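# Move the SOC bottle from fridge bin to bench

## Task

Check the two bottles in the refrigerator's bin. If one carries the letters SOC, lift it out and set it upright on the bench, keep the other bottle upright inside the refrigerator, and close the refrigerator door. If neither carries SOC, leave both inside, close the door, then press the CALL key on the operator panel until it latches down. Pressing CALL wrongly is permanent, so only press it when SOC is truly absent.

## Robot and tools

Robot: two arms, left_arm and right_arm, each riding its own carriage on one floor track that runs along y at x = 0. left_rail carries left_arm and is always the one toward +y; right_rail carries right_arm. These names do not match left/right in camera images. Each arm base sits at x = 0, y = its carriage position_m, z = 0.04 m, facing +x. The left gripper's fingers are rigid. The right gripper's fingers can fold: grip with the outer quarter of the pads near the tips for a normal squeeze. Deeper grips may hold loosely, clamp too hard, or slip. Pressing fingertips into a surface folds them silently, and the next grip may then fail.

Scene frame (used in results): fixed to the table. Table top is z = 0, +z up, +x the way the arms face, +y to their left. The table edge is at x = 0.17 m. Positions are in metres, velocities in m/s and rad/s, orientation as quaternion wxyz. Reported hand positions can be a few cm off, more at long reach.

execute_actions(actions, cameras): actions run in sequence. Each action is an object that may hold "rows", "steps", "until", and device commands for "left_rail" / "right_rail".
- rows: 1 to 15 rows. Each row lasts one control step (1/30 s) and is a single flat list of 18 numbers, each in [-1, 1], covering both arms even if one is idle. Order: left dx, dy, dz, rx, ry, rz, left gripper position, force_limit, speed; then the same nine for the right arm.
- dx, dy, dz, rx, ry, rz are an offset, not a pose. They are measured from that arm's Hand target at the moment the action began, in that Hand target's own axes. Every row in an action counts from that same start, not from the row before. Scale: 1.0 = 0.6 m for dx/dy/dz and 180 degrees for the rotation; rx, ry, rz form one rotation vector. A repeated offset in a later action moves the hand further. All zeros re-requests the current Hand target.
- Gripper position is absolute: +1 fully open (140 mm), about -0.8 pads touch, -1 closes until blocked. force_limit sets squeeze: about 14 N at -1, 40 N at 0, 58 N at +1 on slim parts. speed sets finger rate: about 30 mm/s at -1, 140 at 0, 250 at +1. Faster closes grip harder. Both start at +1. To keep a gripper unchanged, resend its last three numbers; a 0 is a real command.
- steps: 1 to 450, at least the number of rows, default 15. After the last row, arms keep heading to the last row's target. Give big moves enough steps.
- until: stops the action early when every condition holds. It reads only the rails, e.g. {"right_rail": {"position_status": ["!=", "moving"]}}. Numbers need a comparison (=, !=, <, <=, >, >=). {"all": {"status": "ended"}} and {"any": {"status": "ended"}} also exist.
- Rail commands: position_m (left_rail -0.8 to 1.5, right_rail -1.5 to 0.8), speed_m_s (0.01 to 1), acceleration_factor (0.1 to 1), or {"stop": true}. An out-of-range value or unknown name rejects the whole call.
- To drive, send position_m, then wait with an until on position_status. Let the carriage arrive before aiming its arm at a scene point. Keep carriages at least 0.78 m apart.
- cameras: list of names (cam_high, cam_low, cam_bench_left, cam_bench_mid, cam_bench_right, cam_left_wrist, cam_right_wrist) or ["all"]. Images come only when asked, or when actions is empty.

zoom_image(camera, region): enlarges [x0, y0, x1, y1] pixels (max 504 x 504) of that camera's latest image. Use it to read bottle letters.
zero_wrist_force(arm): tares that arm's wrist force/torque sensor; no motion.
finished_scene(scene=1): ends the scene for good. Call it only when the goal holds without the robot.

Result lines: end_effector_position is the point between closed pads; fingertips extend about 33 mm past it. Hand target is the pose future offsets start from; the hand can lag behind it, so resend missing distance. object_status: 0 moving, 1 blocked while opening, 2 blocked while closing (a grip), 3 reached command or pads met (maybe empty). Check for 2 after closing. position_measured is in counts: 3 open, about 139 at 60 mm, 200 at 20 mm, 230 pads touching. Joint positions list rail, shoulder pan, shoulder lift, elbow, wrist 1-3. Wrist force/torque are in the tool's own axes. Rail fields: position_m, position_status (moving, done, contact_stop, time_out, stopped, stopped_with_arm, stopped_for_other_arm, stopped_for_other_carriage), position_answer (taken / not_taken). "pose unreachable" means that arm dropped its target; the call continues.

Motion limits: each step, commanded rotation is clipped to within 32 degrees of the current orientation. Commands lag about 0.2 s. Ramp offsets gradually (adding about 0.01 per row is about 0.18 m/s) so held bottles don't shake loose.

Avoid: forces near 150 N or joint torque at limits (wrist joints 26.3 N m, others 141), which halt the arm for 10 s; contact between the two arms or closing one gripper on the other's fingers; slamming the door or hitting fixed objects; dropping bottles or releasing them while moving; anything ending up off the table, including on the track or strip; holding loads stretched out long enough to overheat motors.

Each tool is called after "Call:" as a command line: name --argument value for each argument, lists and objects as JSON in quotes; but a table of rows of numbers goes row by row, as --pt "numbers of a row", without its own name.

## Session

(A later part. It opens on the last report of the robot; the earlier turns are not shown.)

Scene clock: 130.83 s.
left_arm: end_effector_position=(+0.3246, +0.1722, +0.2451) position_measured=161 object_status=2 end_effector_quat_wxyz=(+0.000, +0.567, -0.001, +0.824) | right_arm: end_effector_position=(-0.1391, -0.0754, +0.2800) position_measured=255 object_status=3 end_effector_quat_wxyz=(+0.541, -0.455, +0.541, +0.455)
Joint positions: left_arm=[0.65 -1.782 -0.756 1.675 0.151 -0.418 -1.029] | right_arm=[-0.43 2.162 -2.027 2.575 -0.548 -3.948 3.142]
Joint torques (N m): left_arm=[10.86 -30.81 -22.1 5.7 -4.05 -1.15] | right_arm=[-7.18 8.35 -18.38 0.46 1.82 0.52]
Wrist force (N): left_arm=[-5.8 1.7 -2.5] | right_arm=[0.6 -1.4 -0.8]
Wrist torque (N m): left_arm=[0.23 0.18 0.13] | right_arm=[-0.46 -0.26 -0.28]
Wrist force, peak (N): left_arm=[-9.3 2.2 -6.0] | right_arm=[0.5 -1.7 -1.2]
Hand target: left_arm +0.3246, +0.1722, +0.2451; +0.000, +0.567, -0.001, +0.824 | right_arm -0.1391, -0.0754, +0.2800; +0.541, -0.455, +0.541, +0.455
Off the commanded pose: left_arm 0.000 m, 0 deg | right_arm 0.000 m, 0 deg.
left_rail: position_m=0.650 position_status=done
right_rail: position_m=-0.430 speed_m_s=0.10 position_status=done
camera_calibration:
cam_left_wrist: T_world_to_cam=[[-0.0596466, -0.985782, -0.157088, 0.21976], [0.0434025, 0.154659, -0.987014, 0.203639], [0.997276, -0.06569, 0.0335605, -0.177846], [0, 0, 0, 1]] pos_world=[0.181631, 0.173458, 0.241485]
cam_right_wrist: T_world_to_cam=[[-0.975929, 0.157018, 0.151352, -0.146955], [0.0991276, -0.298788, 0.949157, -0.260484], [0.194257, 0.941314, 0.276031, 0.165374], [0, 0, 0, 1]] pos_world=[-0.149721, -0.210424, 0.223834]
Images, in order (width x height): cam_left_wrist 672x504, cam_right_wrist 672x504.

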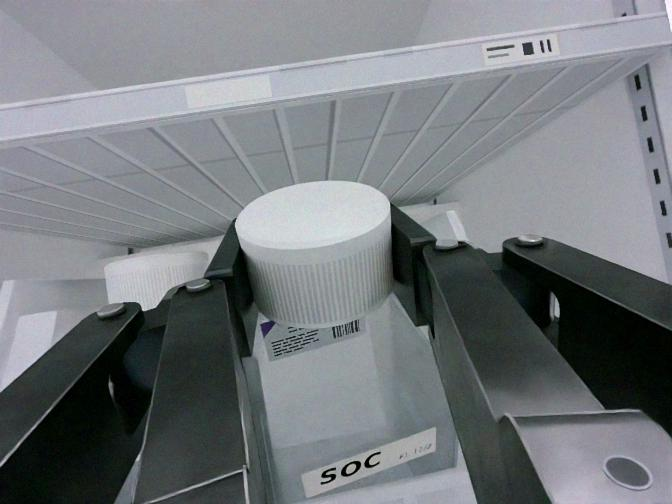

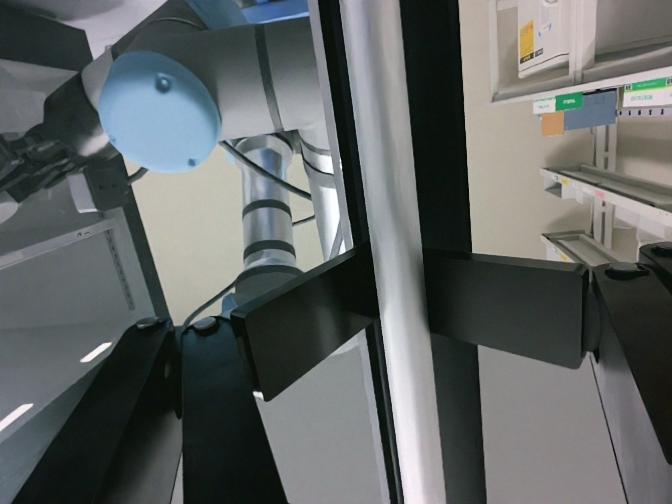

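Call:
execute_actions --actions '[{"rows":[[0.043,0,-0.0114,0,0,0,-1,1,-1,0,0,0,0,0,0,-1,0,-1]],"steps":15},{"rows":[[0.043,0,-0.0114,0,0,0,-1,1,-1,0,0,0,0,0,0,-1,0,-1]],"steps":15},{"rows":[[0.043,0,-0.0114,0,0,0,-1,1,-1,0,0,0,0,0,0,-1,0,-1]],"steps":20}]' --cameras '["cam_left_wrist","cam_right_wrist"]'

Scene clock: 132.80 s.
left_arm: end_effector_position=(+0.2778, +0.1722, +0.3101) position_measured=161 object_status=2 end_effector_quat_wxyz=(+0.000, +0.567, -0.001, +0.824) | right_arm: end_effector_position=(-0.1391, -0.0754, +0.2800) position_measured=255 object_status=3 end_effector_quat_wxyz=(+0.541, -0.455, +0.541, +0.455)
Joint positions: left_arm=[0.65 -1.881 -0.913 1.7 0.112 -0.473 -0.839] | right_arm=[-0.43 2.162 -2.027 2.575 -0.548 -3.948 3.142]
Joint torques (N m): left_arm=[-15.57 -54.2 -24.78 1.27 -3.55 1.67] | right_arm=[-5.71 8.19 -18.11 0.68 1.41 0.81]
Wrist force (N): left_arm=[-7.2 0.5 -2.1] | right_arm=[0.4 -1.5 -1.1]
Wrist torque (N m): left_arm=[0.30 0.40 0.05] | right_arm=[-0.48 -0.22 -0.28]
Wrist force, peak (N): left_arm=[-20.2 1.1 -0.3] | right_arm=[0.7 -1.5 -1.2]
Hand target: left_arm +0.2778, +0.1722, +0.3101; +0.000, +0.567, -0.001, +0.824 | right_arm -0.1391, -0.0754, +0.2800; +0.541, -0.455, +0.541, +0.455
Off the commanded pose: left_arm 0.000 m, 0 deg | right_arm 0.000 m, 0 deg.
left_rail: position_m=0.650 position_status=done
right_rail: position_m=-0.430 speed_m_s=0.10 position_status=done
camera_calibration:
cam_left_wrist: T_world_to_cam=[[-0.0596466, -0.985782, -0.157088, 0.227081], [0.0434025, 0.154659, -0.987014, 0.269841], [0.997276, -0.06569, 0.0335605, -0.133362], [0, 0, 0, 1]] pos_world=[0.134831, 0.173358, 0.306485]
cam_right_wrist: T_world_to_cam=[[-0.975929, 0.157018, 0.151352, -0.146955], [0.0991276, -0.298788, 0.949157, -0.260484], [0.194257, 0.941314, 0.276031, 0.165374], [0, 0, 0, 1]] pos_world=[-0.149721, -0.210424, 0.223834]
Images, in order (width x height): cam_left_wrist 672x504, cam_right_wrist 672x504.

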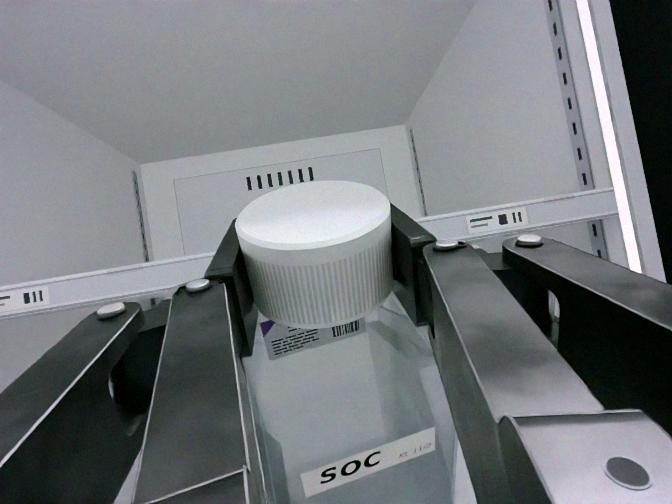

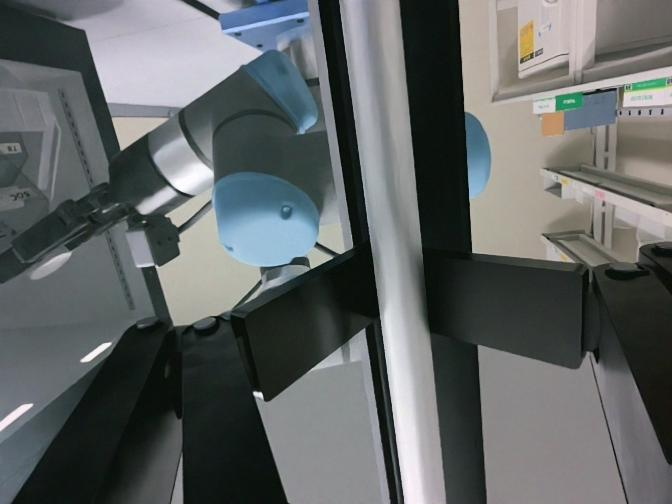

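Call:
execute_actions --actions '[{"rows":[[0.044,0,-0.045,0,0,0,-1,1,-1,0,0,0,0,0,0,-1,0,-1]],"steps":15},{"rows":[[0.0445,0,-0.046,0,0,0,-1,1,-1,0,0,0,0,0,0,-1,0,-1]],"steps":20},{"rows":[[0,0,0,0,-0.05,0,-1,1,-1,0,0,0,0,0,0,-1,0,-1]],"steps":15},{"rows":[[0,0,0,0,-0.05,0,-1,1,-1,0,0,0,0,0,0,-1,0,-1]],"steps":15},{"rows":[[0,0,0,0,-0.05,0,-1,1,-1,0,0,0,0,0,0,-1,0,-1]],"steps":15},{"rows":[[0,0,0,0,-0.05,0,-1,1,-1,0,0,0,0,0,0,-1,0,-1]],"steps":25}]' --cameras '["cam_left_wrist","cam_bench_left"]'

Scene clock: 136.80 s.
left_arm: end_effector_position=(+0.2079, +0.1721, +0.3402) position_measured=161 object_status=2 end_effector_quat_wxyz=(-0.001, +0.794, -0.001, +0.608) | right_arm: end_effector_position=(-0.1391, -0.0754, +0.2800) position_measured=255 object_status=3 end_effector_quat_wxyz=(+0.541, -0.455, +0.541, +0.455)
Joint positions: left_arm=[0.65 -2.039 -1.469 1.776 -0.845 -0.533 0.478] | right_arm=[-0.43 2.162 -2.027 2.575 -0.548 -3.948 3.142]
Joint torques (N m): left_arm=[12.27 -40.3 -14.03 -2.63 0.39 1.93] | right_arm=[-6.42 6.14 -17.78 0.61 0.85 1.09]
Wrist force (N): left_arm=[-7.3 0.2 -1.3] | right_arm=[0.6 -1.5 -1.1]
Wrist torque (N m): left_arm=[0.22 0.32 -0.01] | right_arm=[-0.46 -0.27 -0.28]
Wrist force, peak (N): left_arm=[-19.1 0.3 4.2] | right_arm=[0.6 -1.7 -1.1]
Hand target: left_arm +0.2079, +0.1721, +0.3402; -0.001, +0.794, -0.001, +0.608 | right_arm -0.1391, -0.0754, +0.2800; +0.541, -0.455, +0.541, +0.455
Off the commanded pose: left_arm 0.000 m, 0 deg | right_arm 0.000 m, 0 deg.
left_rail: position_m=0.650 position_status=done
right_rail: position_m=-0.430 speed_m_s=0.10 position_status=done
camera_calibration:
cam_left_wrist: T_world_to_cam=[[-0.139314, -0.985907, -0.0926237, 0.222299], [-0.54519, 0.154448, -0.823962, 0.369555], [0.826656, -0.0642922, -0.559023, 0.172162], [0, 0, 0, 1]] pos_world=[0.0901286, 0.173158, 0.421332]
Images, in order (width x height): cam_bench_left 672x504, cam_left_wrist 672x504.

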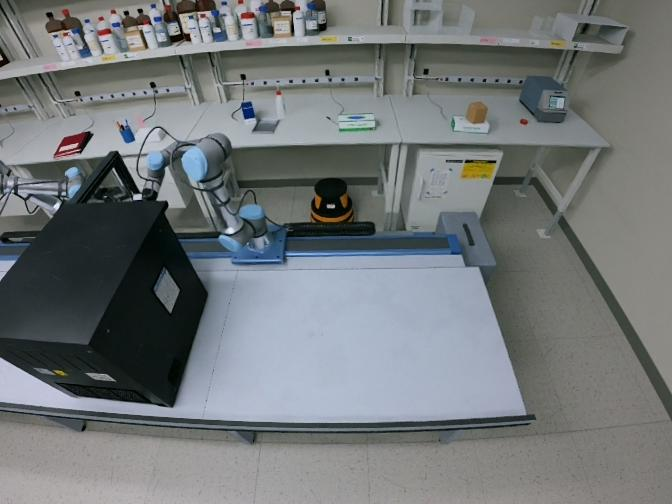

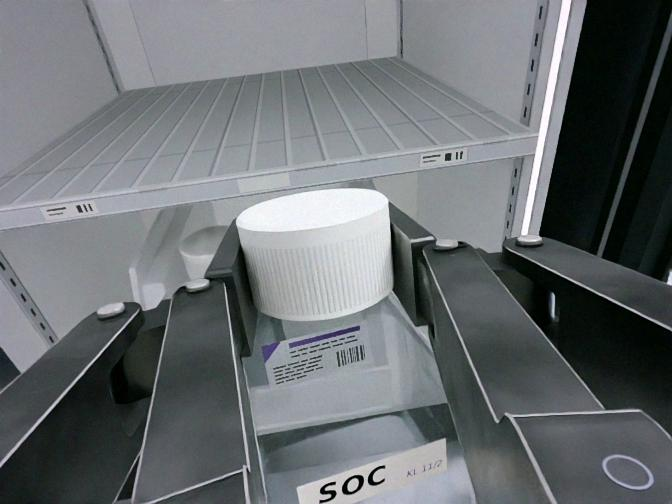

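Call:
execute_actions --actions '[{"left_rail":{"position_m":1.25,"speed_m_s":0.4,"acceleration_factor":0.3},"steps":150,"until":{"left_rail":{"position_status":["!=","moving"]}}},{"rows":[[-0.054,0,0.0707,0,0,0,-1,1,-1,0,0,0,0,0,0,-1,0,-1]],"steps":15},{"rows":[[-0.054,0,0.0707,0,0,0,-1,1,-1,0,0,0,0,0,0,-1,0,-1]],"steps":15},{"rows":[[-0.054,0,0.0707,0,0,0,-1,1,-1,0,0,0,0,0,0,-1,0,-1]],"steps":15},{"rows":[[-0.054,0,0.0707,0,0,0,-1,1,-1,0,0,0,0,0,0,-1,0,-1]],"steps":40}]' --cameras '["cam_left_wrist","cam_bench_left"]'

Call:
zoom_image --camera "cam_bench_left" --region '[220, 140, 400, 340]'

Scene clock: 142.80 s.
left_arm: end_effector_position=(+0.3379, +0.7724, +0.1709) position_measured=161 object_status=2 end_effector_quat_wxyz=(-0.001, +0.794, -0.001, +0.608) | right_arm: end_effector_position=(-0.1391, -0.0754, +0.2800) position_measured=255 object_status=3 end_effector_quat_wxyz=(+0.541, -0.455, +0.541, +0.455)
Joint positions: left_arm=[1.25 -1.774 -1.274 2.133 -1.787 -0.332 0.903] | right_arm=[-0.43 2.162 -2.027 2.575 -0.548 -3.948 3.142]
Joint torques (N m): left_arm=[12.25 -43.63 -8.84 -4.47 4.01 1.54] | right_arm=[-5.09 4.49 -20.62 0.32 0.41 1.34]
Wrist force (N): left_arm=[-7.2 0.2 -1.0] | right_arm=[0.5 -1.5 -1.1]
Wrist torque (N m): left_arm=[0.18 0.33 0.01] | right_arm=[-0.46 -0.25 -0.28]
Wrist force, peak (N): left_arm=[5.3 6.0 -12.7] | right_arm=[0.8 -1.7 -1.2]
Hand target: left_arm +0.3379, +0.7724, +0.1709; -0.001, +0.794, -0.001, +0.608 | right_arm -0.1391, -0.0754, +0.2800; +0.541, -0.455, +0.541, +0.455
Off the commanded pose: left_arm 0.000 m, 0 deg | right_arm 0.000 m, 0 deg.
left_rail: position_m=1.250 speed_m_s=0.40 position_status=done
right_rail: position_m=-0.430 speed_m_s=0.10 position_status=done
camera_calibration:
cam_left_wrist: T_world_to_cam=[[-0.139306, -0.985909, -0.0926114, 0.816566], [-0.545192, 0.154433, -0.823964, 0.20823], [0.826656, -0.0642924, -0.559023, 0.00864869], [0, 0, 0, 1]] pos_world=[0.220129, 0.773458, 0.252032]
Images, in order (width x height): cam_bench_left 672x504, cam_left_wrist 672x504.

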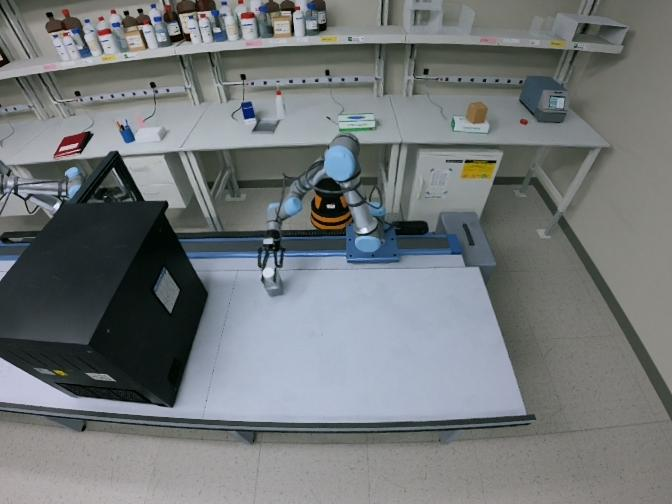

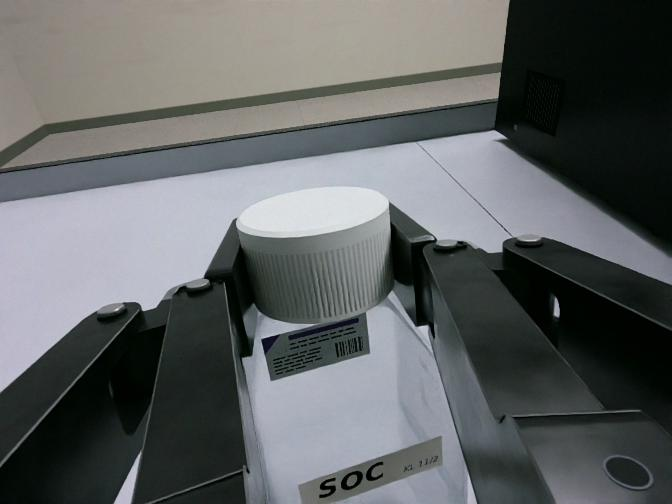

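Scaled by 2.520 from the camera's 672x504 image, which has a finer 960x720 frame.

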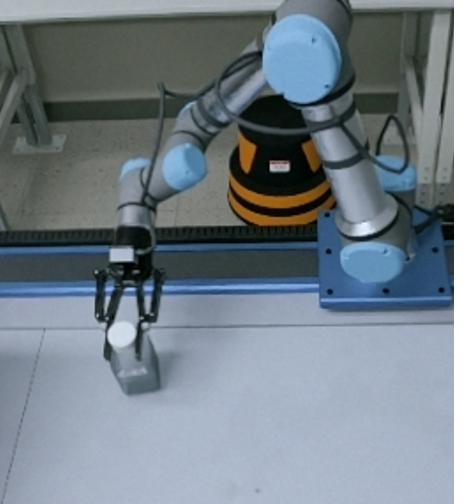

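Call:
execute_actions --actions '[{"rows":[[0,0,0,0,0.042,0,-1,1,-1,0,0,0,0,0,0,-1,0,-1]],"steps":40}]' --cameras '["cam_left_wrist","cam_bench_mid"]'

Call:
zoom_image --camera "cam_bench_mid" --region '[430, 170, 550, 290]'

Scene clock: 144.57 s.
left_arm: end_effector_position=(+0.3378, +0.7724, +0.1709) position_measured=161 object_status=2 end_effector_quat_wxyz=(-0.001, +0.752, -0.001, +0.659) | right_arm: end_effector_position=(-0.1391, -0.0754, +0.2800) position_measured=255 object_status=3 end_effector_quat_wxyz=(+0.541, -0.455, +0.541, +0.455)
Joint positions: left_arm=[1.25 -1.792 -1.195 2.069 -1.419 -0.257 0.533] | right_arm=[-0.43 2.162 -2.027 2.575 -0.548 -3.948 3.142]
Joint torques (N m): left_arm=[10.37 -20.16 -28.27 1.26 0.72 -1.33] | right_arm=[-5.75 1.45 -21.57 0.23 0.04 1.25]
Wrist force (N): left_arm=[-7.5 0.6 -2.2] | right_arm=[0.5 -1.4 -1.1]
Wrist torque (N m): left_arm=[0.29 0.23 0.14] | right_arm=[-0.43 -0.26 -0.28]
Wrist force, peak (N): left_arm=[-11.5 -0.1 -2.5] | right_arm=[0.3 -1.7 -1.1]
Hand target: left_arm +0.3379, +0.7724, +0.1709; -0.001, +0.752, -0.001, +0.659 | right_arm -0.1391, -0.0754, +0.2800; +0.541, -0.455, +0.541, +0.455
Off the commanded pose: left_arm 0.000 m, 0 deg | right_arm 0.000 m, 0 deg.
left_rail: position_m=1.250 speed_m_s=0.40 position_status=done
right_rail: position_m=-0.430 speed_m_s=0.10 position_status=done
camera_calibration:
cam_left_wrist: T_world_to_cam=[[-0.126266, -0.985858, -0.110184, 0.815068], [-0.432033, 0.154637, -0.888502, 0.180788], [0.892975, -0.0645845, -0.445449, -0.0329311], [0, 0, 0, 1]] pos_world=[0.210428, 0.773458, 0.235769]
Images, in order (width x height): cam_bench_mid 672x504, cam_left_wrist 672x504.

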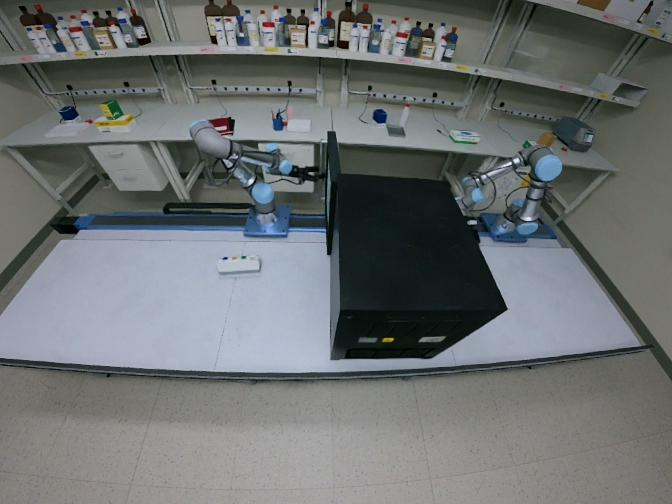

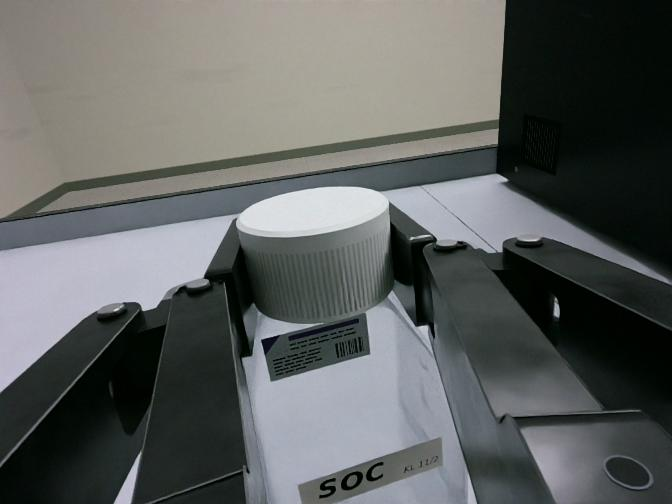

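Scaled by 4.200 from the camera's 672x504 image, which has a finer 960x720 frame.

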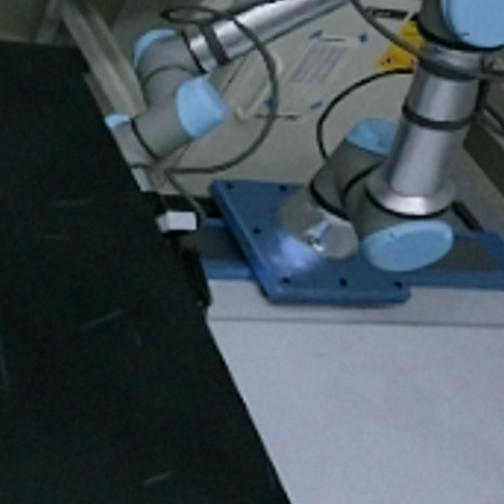

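Call:
execute_actions --actions '[{"rows":[[-0.0083,0,0.0011,0,0,0,-1,1,-1,0,0,0,0,0,0,-1,0,-1]],"steps":10},{"rows":[[-0.0083,0,0.0011,0,0,0,-1,1,-1,0,0,0,0,0,0,-1,0,-1]],"steps":10},{"rows":[[-0.0083,0,0.0011,0,0,0,-1,1,-1,0,0,0,0,0,0,-1,0,-1]],"steps":20}]'

Scene clock: 146.23 s.
left_arm: end_effector_position=(+0.3379, +0.7725, +0.1558) position_measured=161 object_status=2 end_effector_quat_wxyz=(-0.001, +0.752, -0.001, +0.659) | right_arm: end_effector_position=(-0.1391, -0.0754, +0.2800) position_measured=255 object_status=3 end_effector_quat_wxyz=(+0.541, -0.455, +0.541, +0.455)
Joint positions: left_arm=[1.25 -1.792 -1.163 2.078 -1.459 -0.257 0.532] | right_arm=[-0.43 2.162 -2.027 2.575 -0.548 -3.948 3.142]
Joint torques (N m): left_arm=[1.26 0.14 4.99 -5.01 -5.5 1.94] | right_arm=[-4.51 2.16 -22.3 0.25 0.08 1.39]
Wrist force (N): left_arm=[52.6 -6.4 -18.6] | right_arm=[0.5 -1.6 -1.3]
Wrist torque (N m): left_arm=[0.16 -1.72 0.00] | right_arm=[-0.47 -0.26 -0.28]
Wrist force, peak (N): left_arm=[52.6 -6.4 -18.6] | right_arm=[0.5 -1.7 -1.2]
Hand target: left_arm +0.3379, +0.7725, +0.1558; -0.001, +0.752, -0.001, +0.659 | right_arm -0.1391, -0.0754, +0.2800; +0.541, -0.455, +0.541, +0.455
Off the commanded pose: left_arm 0.000 m, 0 deg | right_arm 0.000 m, 0 deg.
left_rail: position_m=1.250 speed_m_s=0.40 position_status=done
right_rail: position_m=-0.430 speed_m_s=0.10 position_status=done

Call:
execute_actions --actions '[{"rows":[[0.005,0,-0.0006,0,0,0,-1,1,-1,0,0,0,0,0,0,-1,0,-1]],"steps":15}]' --cameras '["cam_left_wrist"]'

Scene clock: 147.00 s.
left_arm: end_effector_position=(+0.3379, +0.7725, +0.1588) position_measured=161 object_status=2 end_effector_quat_wxyz=(-0.001, +0.752, -0.001, +0.659) | right_arm: end_effector_position=(-0.1391, -0.0754, +0.2800) position_measured=255 object_status=3 end_effector_quat_wxyz=(+0.541, -0.455, +0.541, +0.455)
Joint positions: left_arm=[1.25 -1.792 -1.17 2.076 -1.451 -0.256 0.533] | right_arm=[-0.43 2.162 -2.027 2.575 -0.548 -3.948 3.142]
Joint torques (N m): left_arm=[13.1 -47 -27.84 1.28 3.14 -1.31] | right_arm=[-3.83 1.26 -22.32 0.26 -0.11 1.52]
Wrist force (N): left_arm=[-6.7 1.4 -1.8] | right_arm=[0.6 -1.5 -1.1]
Wrist torque (N m): left_arm=[0.47 0.10 0.06] | right_arm=[-0.46 -0.27 -0.28]
Wrist force, peak (N): left_arm=[45.8 -6.2 -17.1] | right_arm=[0.6 -1.7 -1.1]
Hand target: left_arm +0.3379, +0.7725, +0.1588; -0.001, +0.752, -0.001, +0.659 | right_arm -0.1391, -0.0754, +0.2800; +0.541, -0.455, +0.541, +0.455
Off the commanded pose: left_arm 0.000 m, 0 deg | right_arm 0.000 m, 0 deg.
left_rail: position_m=1.250 speed_m_s=0.40 position_status=done
right_rail: position_m=-0.430 speed_m_s=0.10 position_status=done
camera_calibration:
cam_left_wrist: T_world_to_cam=[[-0.126256, -0.985859, -0.110189, 0.813844], [-0.431953, 0.154631, -0.888541, 0.170107], [0.893015, -0.0645877, -0.445368, -0.0382939], [0, 0, 0, 1]] pos_world=[0.210428, 0.773558, 0.223769]
Images, in order (width x height): cam_left_wrist 672x504.

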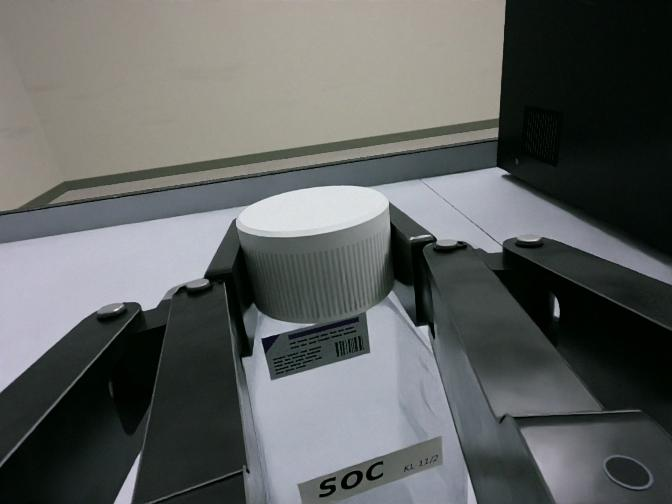

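Call:
execute_actions --actions '[{"rows":[[-0.0036,0,0.0005,0,0,0,-1,1,-1,0,0,0,0,0,0,-1,0,-1]],"steps":15},{"rows":[[0,0,0,0,0,0,0.05,-1,-1,0,0,0,0,0,0,-1,0,-1]],"steps":45}]' --cameras '["cam_left_wrist"]'

Scene clock: 149.33 s.
left_arm: end_effector_position=(+0.3379, +0.7725, +0.1566) position_measured=123 object_status=3 end_effector_quat_wxyz=(-0.001, +0.752, -0.001, +0.659) | right_arm: end_effector_position=(-0.1391, -0.0754, +0.2800) position_measured=255 object_status=3 end_effector_quat_wxyz=(+0.541, -0.455, +0.541, +0.455)
Joint positions: left_arm=[1.25 -1.791 -1.165 2.077 -1.457 -0.256 0.533] | right_arm=[-0.43 2.162 -2.027 2.575 -0.548 -3.948 3.142]
Joint torques (N m): left_arm=[10.28 -19.38 -5.64 -0.5 0.11 1.61] | right_arm=[-5.23 0.42 -22.93 0.08 -0.44 1.34]
Wrist force (N): left_arm=[-1.9 1.3 -2.4] | right_arm=[0.5 -1.5 -1.3]
Wrist torque (N m): left_arm=[0.45 -0.16 0.06] | right_arm=[-0.46 -0.24 -0.28]
Wrist force, peak (N): left_arm=[-7.1 1.4 -2.3] | right_arm=[0.5 -1.7 -1.3]
Hand target: left_arm +0.3379, +0.7725, +0.1566; -0.001, +0.752, -0.001, +0.659 | right_arm -0.1391, -0.0754, +0.2800; +0.541, -0.455, +0.541, +0.455
Off the commanded pose: left_arm 0.000 m, 0 deg | right_arm 0.000 m, 0 deg.
left_rail: position_m=1.250 speed_m_s=0.40 position_status=done
right_rail: position_m=-0.430 speed_m_s=0.10 position_status=done
camera_calibration:
cam_left_wrist: T_world_to_cam=[[-0.126225, -0.985873, -0.110096, 0.813598], [-0.432046, 0.15454, -0.888512, 0.168279], [0.892975, -0.0645855, -0.445449, -0.0393382], [0, 0, 0, 1]] pos_world=[0.210529, 0.773558, 0.221569]
Images, in order (width x height): cam_left_wrist 672x504.

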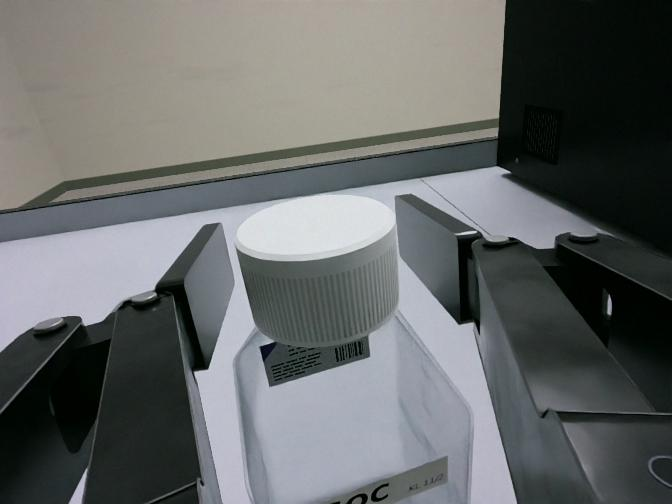

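Call:
execute_actions --actions '[{"rows":[[0,0,-0.06,0,0,0,0.05,-1,-1,0,0,0,0,0,0,0.3,-1,-0.6]],"steps":25},{"rows":[[0,0,-0.2,0,0,0,0.05,-1,-1,0,0,0,0,0,0,0.3,-1,-0.6]],"steps":35}]' --cameras '["cam_right_wrist","cam_left_wrist","cam_high"]'

Scene clock: 151.87 s.
left_arm: end_effector_position=(+0.1833, +0.7725, +0.1772) position_measured=123 object_status=3 end_effector_quat_wxyz=(-0.001, +0.752, -0.001, +0.659) | right_arm: end_effector_position=(-0.1391, -0.0754, +0.2800) position_measured=91 object_status=3 end_effector_quat_wxyz=(+0.541, -0.455, +0.541, +0.455)
Joint positions: left_arm=[1.25 -2.101 -1.154 1.937 -1.04 -0.544 0.223] | right_arm=[-0.43 2.162 -2.027 2.575 -0.548 -3.948 3.142]
Joint torques (N m): left_arm=[-15.17 -20.2 -26.56 2.91 -0.66 -1.34] | right_arm=[-3.05 -1.87 -23.65 -3.18 -1.06 -0.26]
Wrist force (N): left_arm=[-2.1 1.3 -2.4] | right_arm=[-0.2 -1.4 -1.8]
Wrist torque (N m): left_arm=[0.46 -0.13 0.15] | right_arm=[-0.41 -0.11 -0.27]
Wrist force, peak (N): left_arm=[-8.0 -2.4 8.4] | right_arm=[1.0 15.2 1.4]
Hand target: left_arm +0.1833, +0.7725, +0.1772; -0.001, +0.752, -0.001, +0.659 | right_arm -0.1391, -0.0754, +0.2800; +0.541, -0.455, +0.541, +0.455
Off the commanded pose: left_arm 0.000 m, 0 deg | right_arm 0.000 m, 0 deg.
left_rail: position_m=1.250 speed_m_s=0.40 position_status=done
right_rail: position_m=-0.430 speed_m_s=0.10 position_status=done
camera_calibration:
cam_left_wrist: T_world_to_cam=[[-0.126215, -0.985874, -0.110101, 0.796329], [-0.431966, 0.154534, -0.888552, 0.119666], [0.893015, -0.0645888, -0.445369, 0.107917], [0, 0, 0, 1]] pos_world=[0.0558285, 0.773558, 0.242069]
cam_right_wrist: T_world_to_cam=[[-0.975929, 0.157018, 0.151352, -0.146955], [0.0991276, -0.298788, 0.949157, -0.260484], [0.194257, 0.941314, 0.276031, 0.165374], [0, 0, 0, 1]] pos_world=[-0.149721, -0.210424, 0.223834]
Images, in order (width x height): cam_high 672x504, cam_left_wrist 672x504, cam_right_wrist 672x504.

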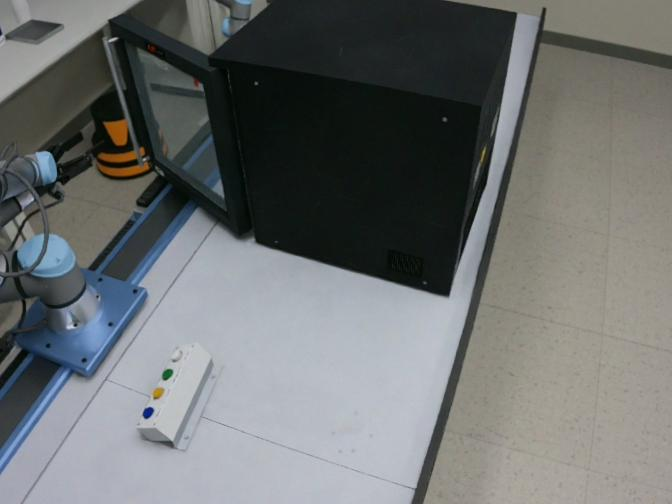

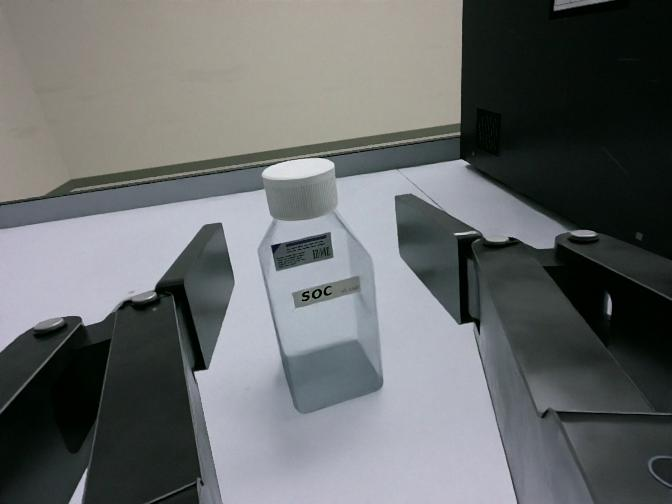

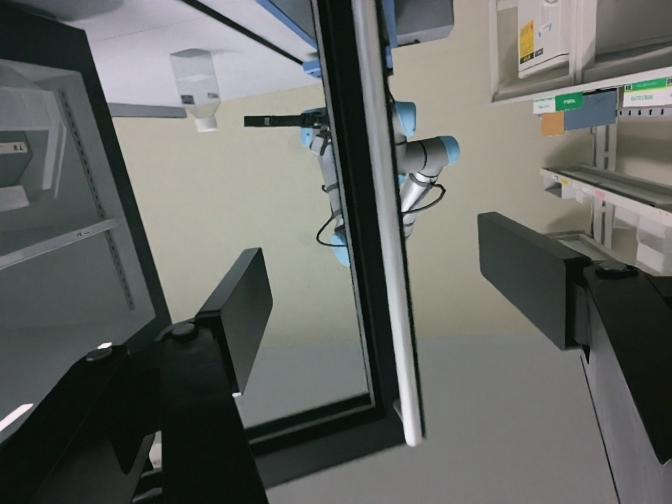

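Call:
execute_actions --actions '[]' --cameras '["cam_right_wrist","cam_high"]'

Scene clock: 151.97 s.
left_arm: end_effector_position=(+0.1833, +0.7725, +0.1772) position_measured=123 object_status=3 end_effector_quat_wxyz=(-0.001, +0.752, -0.001, +0.659) | right_arm: end_effector_position=(-0.1391, -0.0754, +0.2800) position_measured=91 object_status=3 end_effector_quat_wxyz=(+0.541, -0.455, +0.541, +0.455)
Joint positions: left_arm=[1.25 -2.101 -1.154 1.937 -1.04 -0.544 0.223] | right_arm=[-0.43 2.162 -2.027 2.575 -0.548 -3.948 3.142]
Joint velocities: within noise
Joint torques (N m): left_arm=[-14.73 -21.35 -27.47 2.84 -0.7 -1.25] | right_arm=[-3.88 -0.4 -24 -3.16 -1.14 -0.17]
Wrist force (N): left_arm=[-2.2 1.2 -2.4] | right_arm=[-0.2 -1.5 -1.9]
Wrist torque (N m): left_arm=[0.42 -0.09 0.14] | right_arm=[-0.43 -0.11 -0.27]
Wrist force, peak (N): left_arm=[-2.3 1.5 -3.0] | right_arm=[-0.2 -1.7 -2.0]
Hand target: left_arm +0.1833, +0.7725, +0.1772; -0.001, +0.752, -0.001, +0.659 | right_arm -0.1391, -0.0754, +0.2800; +0.541, -0.455, +0.541, +0.455
Tool commands: left_gripper/position=+0.05 left_gripper/force_limit=-1.0 left_gripper/speed=-1.0 right_gripper/position=+0.3 right_gripper/force_limit=-1.0 right_gripper/speed=-0.6
Off the commanded pose: left_arm 0.000 m, 0 deg | right_arm 0.000 m, 0 deg.
left_rail: position_m=1.250 speed_m_s=0.40 position_status=done
right_rail: position_m=-0.430 speed_m_s=0.10 position_status=done
camera_calibration:
cam_right_wrist: T_world_to_cam=[[-0.975929, 0.157018, 0.151352, -0.146955], [0.0991276, -0.298788, 0.949157, -0.260484], [0.194257, 0.941314, 0.276031, 0.165374], [0, 0, 0, 1]] pos_world=[-0.149721, -0.210424, 0.223834]
Images, in order (width x height): cam_high 672x504, cam_right_wrist 672x504.

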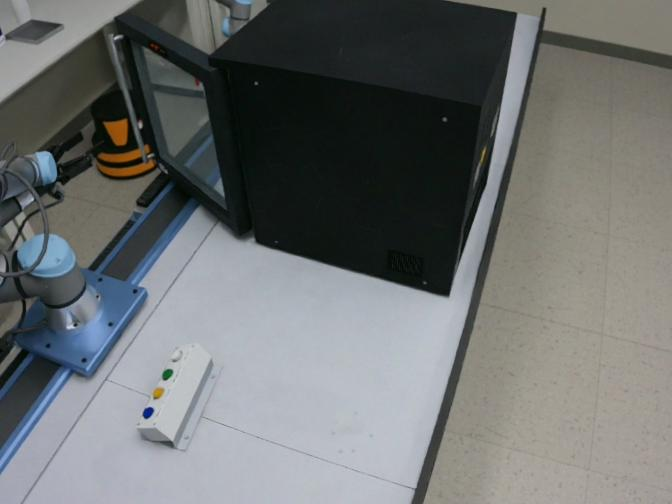

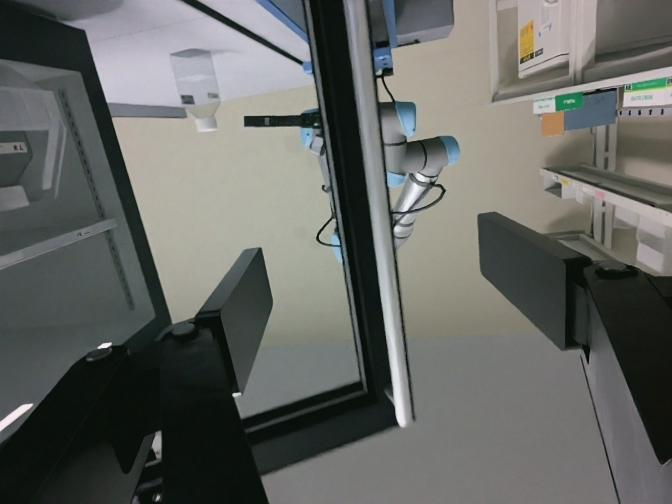

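Call:
execute_actions --actions '[{"rows":[[0,0,0,0,0,0,0.05,-1,-1,0,0,0,0,0,0,-1,-1,-0.6]],"steps":240}]' --cameras '["cam_right_wrist","cam_high","cam_bench_mid"]'

Scene clock: 160.27 s.
left_arm: end_effector_position=(+0.1833, +0.7725, +0.1772) position_measured=123 object_status=3 end_effector_quat_wxyz=(-0.001, +0.752, -0.001, +0.659) | right_arm: end_effector_position=(-0.1391, -0.0754, +0.2800) position_measured=232 object_status=3 end_effector_quat_wxyz=(+0.541, -0.455, +0.541, +0.455)
Joint positions: left_arm=[1.25 -2.101 -1.154 1.937 -1.04 -0.544 0.223] | right_arm=[-0.43 2.162 -2.027 2.575 -0.548 -3.948 3.142]
Joint torques (N m): left_arm=[-14.72 -20.46 -27.18 2.77 -0.53 -1.2] | right_arm=[3.89 -4.33 -25.91 -3.36 0.9 -0.89]
Wrist force (N): left_arm=[-2.3 1.5 -2.5] | right_arm=[0.1 -1.6 -1.9]
Wrist torque (N m): left_arm=[0.49 -0.09 0.15] | right_arm=[-0.46 -0.13 -0.27]
Wrist force, peak (N): left_arm=[-2.5 1.4 -2.8] | right_arm=[0.1 -1.7 -2.2]
Hand target: left_arm +0.1833, +0.7725, +0.1772; -0.001, +0.752, -0.001, +0.659 | right_arm -0.1391, -0.0754, +0.2800; +0.541, -0.455, +0.541, +0.455
Off the commanded pose: left_arm 0.000 m, 0 deg | right_arm 0.000 m, 0 deg.
left_rail: position_m=1.250 speed_m_s=0.40 position_status=done
right_rail: position_m=-0.430 speed_m_s=0.10 position_status=done
camera_calibration:
cam_right_wrist: T_world_to_cam=[[-0.975929, 0.157018, 0.151352, -0.146955], [0.0991276, -0.298788, 0.949157, -0.260484], [0.194257, 0.941314, 0.276031, 0.165374], [0, 0, 0, 1]] pos_world=[-0.149721, -0.210424, 0.223834]
Images, in order (width x height): cam_high 672x504, cam_bench_mid 672x504, cam_right_wrist 672x504.

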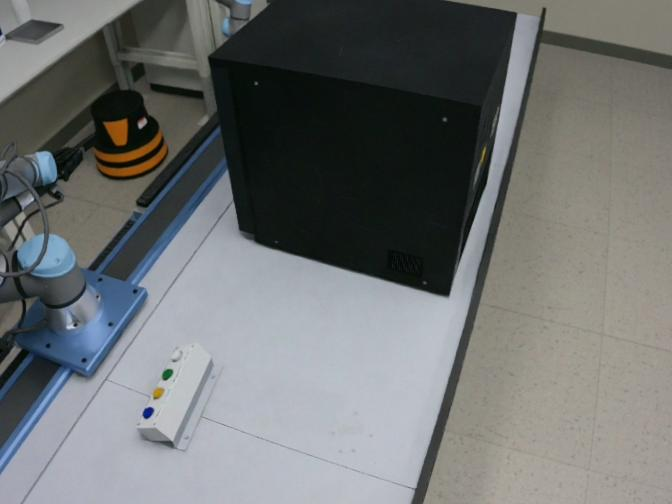

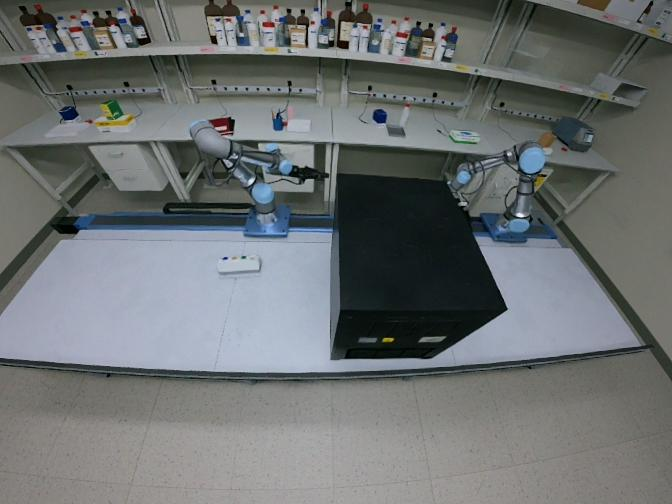

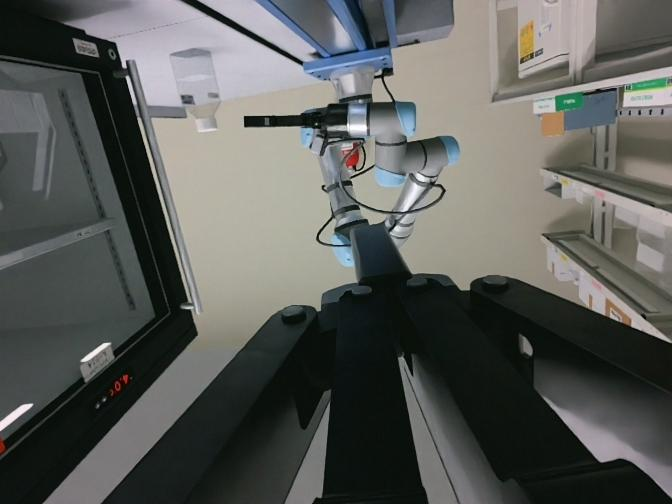

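Call:
zoom_image --camera "cam_high" --region '[190, 40, 290, 260]'

Call:
zoom_image --camera "cam_right_wrist" --region '[0, 0, 260, 380]'

Scaled by 2.291 from the camera's 672x504 image, which has a finer 960x720 frame.

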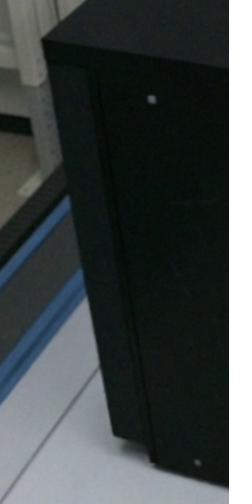

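Scaled by 1.326 from the camera's 672x504 image, which has a finer 960x720 frame.

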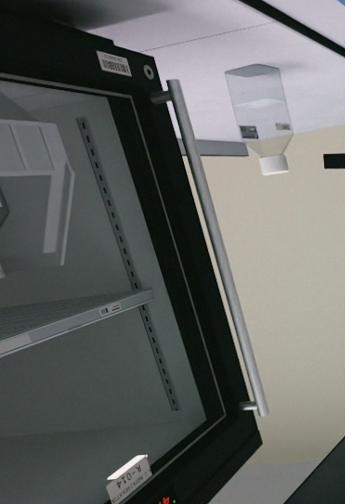

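Call:
execute_actions --actions '[{"left_rail":{"position_m":0.82},"steps":150,"until":{"left_rail":{"position_status":["!=","moving"]}}},{"rows":[[0.08,0,0.05,0,0,0,-1,-1,0,0,0,0,0,0,0,-1,-1,-0.6]],"steps":30},{"rows":[[0,0,0.022,0,0,0,-1,-1,0,0,0,0,0,0,0,-1,-1,-0.6]],"steps":25}]' --cameras '["cam_left_wrist"]'

Scene clock: 165.07 s.
left_arm: end_effector_position=(+0.2324, +0.3424, +0.2191) position_measured=233 object_status=3 end_effector_quat_wxyz=(-0.001, +0.752, -0.001, +0.659) | right_arm: end_effector_position=(-0.1391, -0.0754, +0.2800) position_measured=232 object_status=3 end_effector_quat_wxyz=(+0.541, -0.455, +0.541, +0.455)
Joint positions: left_arm=[0.82 -2.008 -1.251 1.945 -0.998 -0.455 0.277] | right_arm=[-0.43 2.162 -2.027 2.575 -0.548 -3.948 3.142]
Joint torques (N m): left_arm=[12.22 -43.44 -7.48 -2.27 2.04 1.66] | right_arm=[6.27 -7.19 -26.5 -3.09 1.48 -0.87]
Wrist force (N): left_arm=[-2.2 1.3 -2.2] | right_arm=[0.0 -1.6 -1.9]
Wrist torque (N m): left_arm=[0.45 -0.08 0.01] | right_arm=[-0.47 -0.14 -0.28]
Wrist force, peak (N): left_arm=[-13.3 2.1 -10.9] | right_arm=[-0.1 -1.8 -2.0]
Hand target: left_arm +0.2324, +0.3424, +0.2191; -0.001, +0.752, -0.001, +0.659 | right_arm -0.1391, -0.0754, +0.2800; +0.541, -0.455, +0.541, +0.455
Off the commanded pose: left_arm 0.000 m, 0 deg | right_arm 0.000 m, 0 deg.
left_rail: position_m=0.820 speed_m_s=0.40 position_status=done
right_rail: position_m=-0.430 speed_m_s=0.10 position_status=done
camera_calibration:
cam_left_wrist: T_world_to_cam=[[-0.126215, -0.985874, -0.110101, 0.383128], [-0.431966, 0.154534, -0.888552, 0.244614], [0.893015, -0.0645888, -0.445369, 0.0548625], [0, 0, 0, 1]] pos_world=[0.105029, 0.343458, 0.283969]
Images, in order (width x height): cam_left_wrist 672x504.

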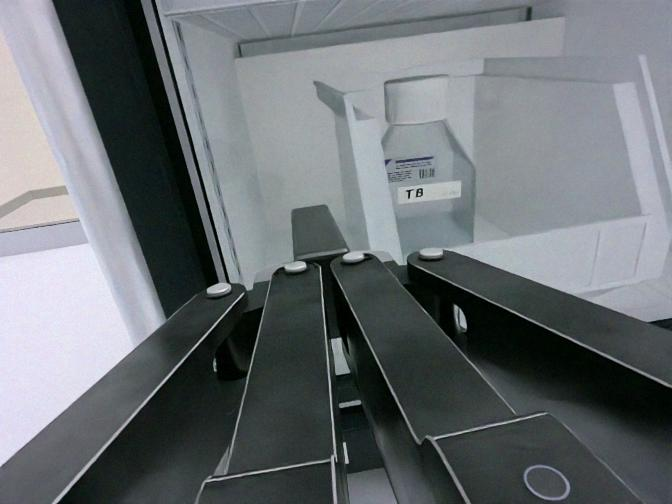

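Call:
execute_actions --actions '[{"rows":[[0.002,0,0.015,0,0,0,-1,-1,0,0,0,0,0,0,0,-1,-1,-0.6]],"steps":15},{"rows":[[0.001,0,0.009,0,0,0,-1,-1,0,0,0,0,0,0,0,-1,-1,-0.6]],"steps":20}]'

Scene clock: 166.57 s.
left_arm: end_effector_position=(+0.2469, +0.3424, +0.2190) position_measured=233 object_status=3 end_effector_quat_wxyz=(-0.001, +0.752, -0.001, +0.659) | right_arm: end_effector_position=(-0.1391, -0.0754, +0.2800) position_measured=232 object_status=3 end_effector_quat_wxyz=(+0.541, -0.455, +0.541, +0.455)
Joint positions: left_arm=[0.82 -1.979 -1.258 1.957 -1.021 -0.428 0.297] | right_arm=[-0.43 2.162 -2.027 2.575 -0.548 -3.948 3.142]
Joint torques (N m): left_arm=[11.83 -44.26 -7.48 -2.37 2.11 1.6] | right_arm=[8.16 -6.72 -24.93 -3.26 1.48 -1.09]
Wrist force (N): left_arm=[-2.0 1.5 -2.1] | right_arm=[-0.1 -1.6 -1.9]
Wrist torque (N m): left_arm=[0.49 -0.15 0.03] | right_arm=[-0.46 -0.11 -0.27]
Wrist force, peak (N): left_arm=[-2.6 1.9 -4.9] | right_arm=[0.1 -1.7 -2.0]
Hand target: left_arm +0.2469, +0.3424, +0.2190; -0.001, +0.752, -0.001, +0.659 | right_arm -0.1391, -0.0754, +0.2800; +0.541, -0.455, +0.541, +0.455
Off the commanded pose: left_arm 0.000 m, 0 deg | right_arm 0.000 m, 0 deg.
left_rail: position_m=0.820 speed_m_s=0.40 position_status=done
right_rail: position_m=-0.430 speed_m_s=0.10 position_status=done

Not touching at tips x≈0.28: door is not ajar toward us. Continue a bit.

Call:
execute_actions --actions '[{"rows":[[0.001,0,0.0075,0,0,0,-1,-1,0,0,0,0,0,0,0,-1,-1,-0.6]],"steps":20}]'

Call:
execute_actions --actions '[{"rows":[[0.001,0,0.006,0,0,0,-1,-1,0,0,0,0,0,0,0,-1,-1,-0.6]],"steps":20}]'

Scene clock: 167.53 s.
left_arm: end_effector_position=(+0.2515, +0.3424, +0.2190) position_measured=233 object_status=3 end_effector_quat_wxyz=(-0.001, +0.752, -0.001, +0.659) | right_arm: end_effector_position=(-0.1391, -0.0754, +0.2800) position_measured=232 object_status=3 end_effector_quat_wxyz=(+0.541, -0.455, +0.541, +0.455)
Joint positions: left_arm=[0.82 -1.97 -1.26 1.96 -1.029 -0.42 0.304] | right_arm=[-0.43 2.162 -2.027 2.575 -0.548 -3.948 3.142]
Joint torques (N m): left_arm=[11.65 -43.39 -7.1 -2.36 2.08 1.72] | right_arm=[7.67 -7.7 -27.86 -3.19 1.49 -0.73]
Wrist force (N): left_arm=[-2.3 1.5 -2.2] | right_arm=[0.0 -1.4 -1.7]
Wrist torque (N m): left_arm=[0.48 -0.10 0.03] | right_arm=[-0.43 -0.12 -0.27]
Wrist force, peak (N): left_arm=[-2.3 1.6 -3.3] | right_arm=[-0.1 -1.6 -2.0]
Hand target: left_arm +0.2515, +0.3424, +0.2190; -0.001, +0.752, -0.001, +0.659 | right_arm -0.1391, -0.0754, +0.2800; +0.541, -0.455, +0.541, +0.455
Off the commanded pose: left_arm 0.000 m, 0 deg | right_arm 0.000 m, 0 deg.
left_rail: position_m=0.820 speed_m_s=0.40 position_status=done
right_rail: position_m=-0.430 speed_m_s=0.10 position_status=done

Scene clock: 168.40 s.
left_arm: end_effector_position=(+0.2551, +0.3424, +0.2191) position_measured=233 object_status=3 end_effector_quat_wxyz=(-0.001, +0.752, -0.001, +0.659) | right_arm: end_effector_position=(-0.1391, -0.0754, +0.2800) position_measured=232 object_status=3 end_effector_quat_wxyz=(+0.541, -0.455, +0.541, +0.455)
Joint positions: left_arm=[0.82 -1.963 -1.261 1.963 -1.036 -0.413 0.31] | right_arm=[-0.43 2.162 -2.027 2.575 -0.548 -3.948 3.142]
Joint torques (N m): left_arm=[12.55 -43.78 -7.25 -2.3 2.15 1.56] | right_arm=[8.26 -7.29 -25.6 -2.97 1.64 -0.77]
Wrist force (N): left_arm=[-2.1 1.4 -2.0] | right_arm=[0.0 -1.4 -1.8]
Wrist torque (N m): left_arm=[0.46 -0.14 0.03] | right_arm=[-0.41 -0.13 -0.27]
Wrist force, peak (N): left_arm=[-2.6 1.6 -3.2] | right_arm=[-0.1 -1.7 -2.0]
Hand target: left_arm +0.2551, +0.3424, +0.2191; -0.001, +0.752, -0.001, +0.659 | right_arm -0.1391, -0.0754, +0.2800; +0.541, -0.455, +0.541, +0.455
Off the commanded pose: left_arm 0.000 m, 0 deg | right_arm 0.000 m, 0 deg.
left_rail: position_m=0.820 speed_m_s=0.40 position_status=done
right_rail: position_m=-0.430 speed_m_s=0.10 position_status=done

Call:
execute_actions --actions '[{"rows":[[0.001,0,0.008,0,0,0,-1,-1,0,0,0,0,0,0,0,-1,-1,-0.6]],"steps":20}]'

Call:
execute_actions --actions '[{"rows":[[0.001,0,0.007,0,0,0,-1,-1,0,0,0,0,0,0,0,-1,-1,-0.6]],"steps":20}]'

Scene clock: 178.73 s.
left_arm: end_effector_position=(+0.2570, +0.3423, +0.2189) position_measured=233 object_status=3 end_effector_quat_wxyz=(-0.001, +0.753, -0.001, +0.659) | right_arm: end_effector_position=(-0.1391, -0.0754, +0.2800) position_measured=232 object_status=3 end_effector_quat_wxyz=(+0.541, -0.455, +0.541, +0.455)
Joint positions: left_arm=[0.82 -1.959 -1.263 1.965 -1.042 -0.409 0.316] | right_arm=[-0.43 2.162 -2.027 2.575 -0.548 -3.948 3.142]
Joint torques (N m): left_arm=[-1.66 -31.08 -19.14 0.06 0.86 0.12] | right_arm=[8.59 -7.3 -27.42 -2.93 1.56 -1.07]
Wrist force (N): left_arm=[12.1 -7.1 -34.8] | right_arm=[-0.2 -1.6 -1.9]
Wrist torque (N m): left_arm=[0.59 -0.08 -0.07] | right_arm=[-0.46 -0.09 -0.28]
Wrist force, peak (N): left_arm=[5.9 -24.3 -130.2] | right_arm=[0.1 -1.6 -2.2]
Hand target: left_arm +0.2570, +0.3423, +0.2189; -0.001, +0.753, -0.001, +0.659 (not the last commanded pose) | right_arm -0.1391, -0.0754, +0.2800; +0.541, -0.455, +0.541, +0.455
Tool commands: left_gripper/position=-1.0 left_gripper/force_limit=-1.0 left_gripper/speed=+0.003922 right_gripper/position=-1.0 right_gripper/force_limit=-1.0 right_gripper/speed=-0.6
Off the commanded pose: left_arm 0.003 m, 0 deg | right_arm 0.000 m, 0 deg.
FORCE FAULT: contact force on the left arm reached its limit, and that arm stopped for 10 seconds. The contact can be on any part of that arm, not only on its tool. That arm's remaining commands of this call were not run. That arm's target is now where it stood when the stop ended, not its last command. That arm accepts commands again.
left_rail: position_m=0.820 speed_m_s=0.40 position_status=done
right_rail: position_m=-0.430 speed_m_s=0.10 position_status=done

Scene clock: 188.90 s.
left_arm: end_effector_position=(+0.2570, +0.3423, +0.2187) position_measured=233 object_status=3 end_effector_quat_wxyz=(-0.001, +0.753, -0.001, +0.658) | right_arm: end_effector_position=(-0.1391, -0.0754, +0.2800) position_measured=232 object_status=3 end_effector_quat_wxyz=(+0.541, -0.455, +0.541, +0.455)
Joint positions: left_arm=[0.82 -1.959 -1.263 1.966 -1.045 -0.409 0.319] | right_arm=[-0.43 2.162 -2.027 2.575 -0.548 -3.948 3.142]
Joint torques (N m): left_arm=[-0.91 -30.99 -18.71 -0.05 0.98 0.12] | right_arm=[8.35 -7.42 -26.33 -2.63 1.71 -0.84]
Wrist force (N): left_arm=[21.7 -9.5 -37.2] | right_arm=[0.0 -1.6 -1.9]
Wrist torque (N m): left_arm=[0.67 -0.23 -0.11] | right_arm=[-0.47 -0.13 -0.28]
Wrist force, peak (N): left_arm=[20.1 -25.9 -128.1] | right_arm=[0.1 -1.7 -2.0]
Hand target: left_arm +0.2570, +0.3423, +0.2187; -0.001, +0.753, -0.001, +0.658 (not the last commanded pose) | right_arm -0.1391, -0.0754, +0.2800; +0.541, -0.455, +0.541, +0.455
Tool commands: left_gripper/position=-1.0 left_gripper/force_limit=-1.0 left_gripper/speed=+0.003922 right_gripper/position=-1.0 right_gripper/force_limit=-1.0 right_gripper/speed=-0.6
Off the commanded pose: left_arm 0.004 m, 0 deg | right_arm 0.000 m, 0 deg.
FORCE FAULT: contact force on the left arm reached its limit, and that arm stopped for 10 seconds. The contact can be on any part of that arm, not only on its tool. That arm's remaining commands of this call were not run. That arm's target is now where it stood when the stop ended, not its last command. That arm accepts commands again.
left_rail: position_m=0.820 speed_m_s=0.40 position_status=done
right_rail: position_m=-0.430 speed_m_s=0.10 position_status=done


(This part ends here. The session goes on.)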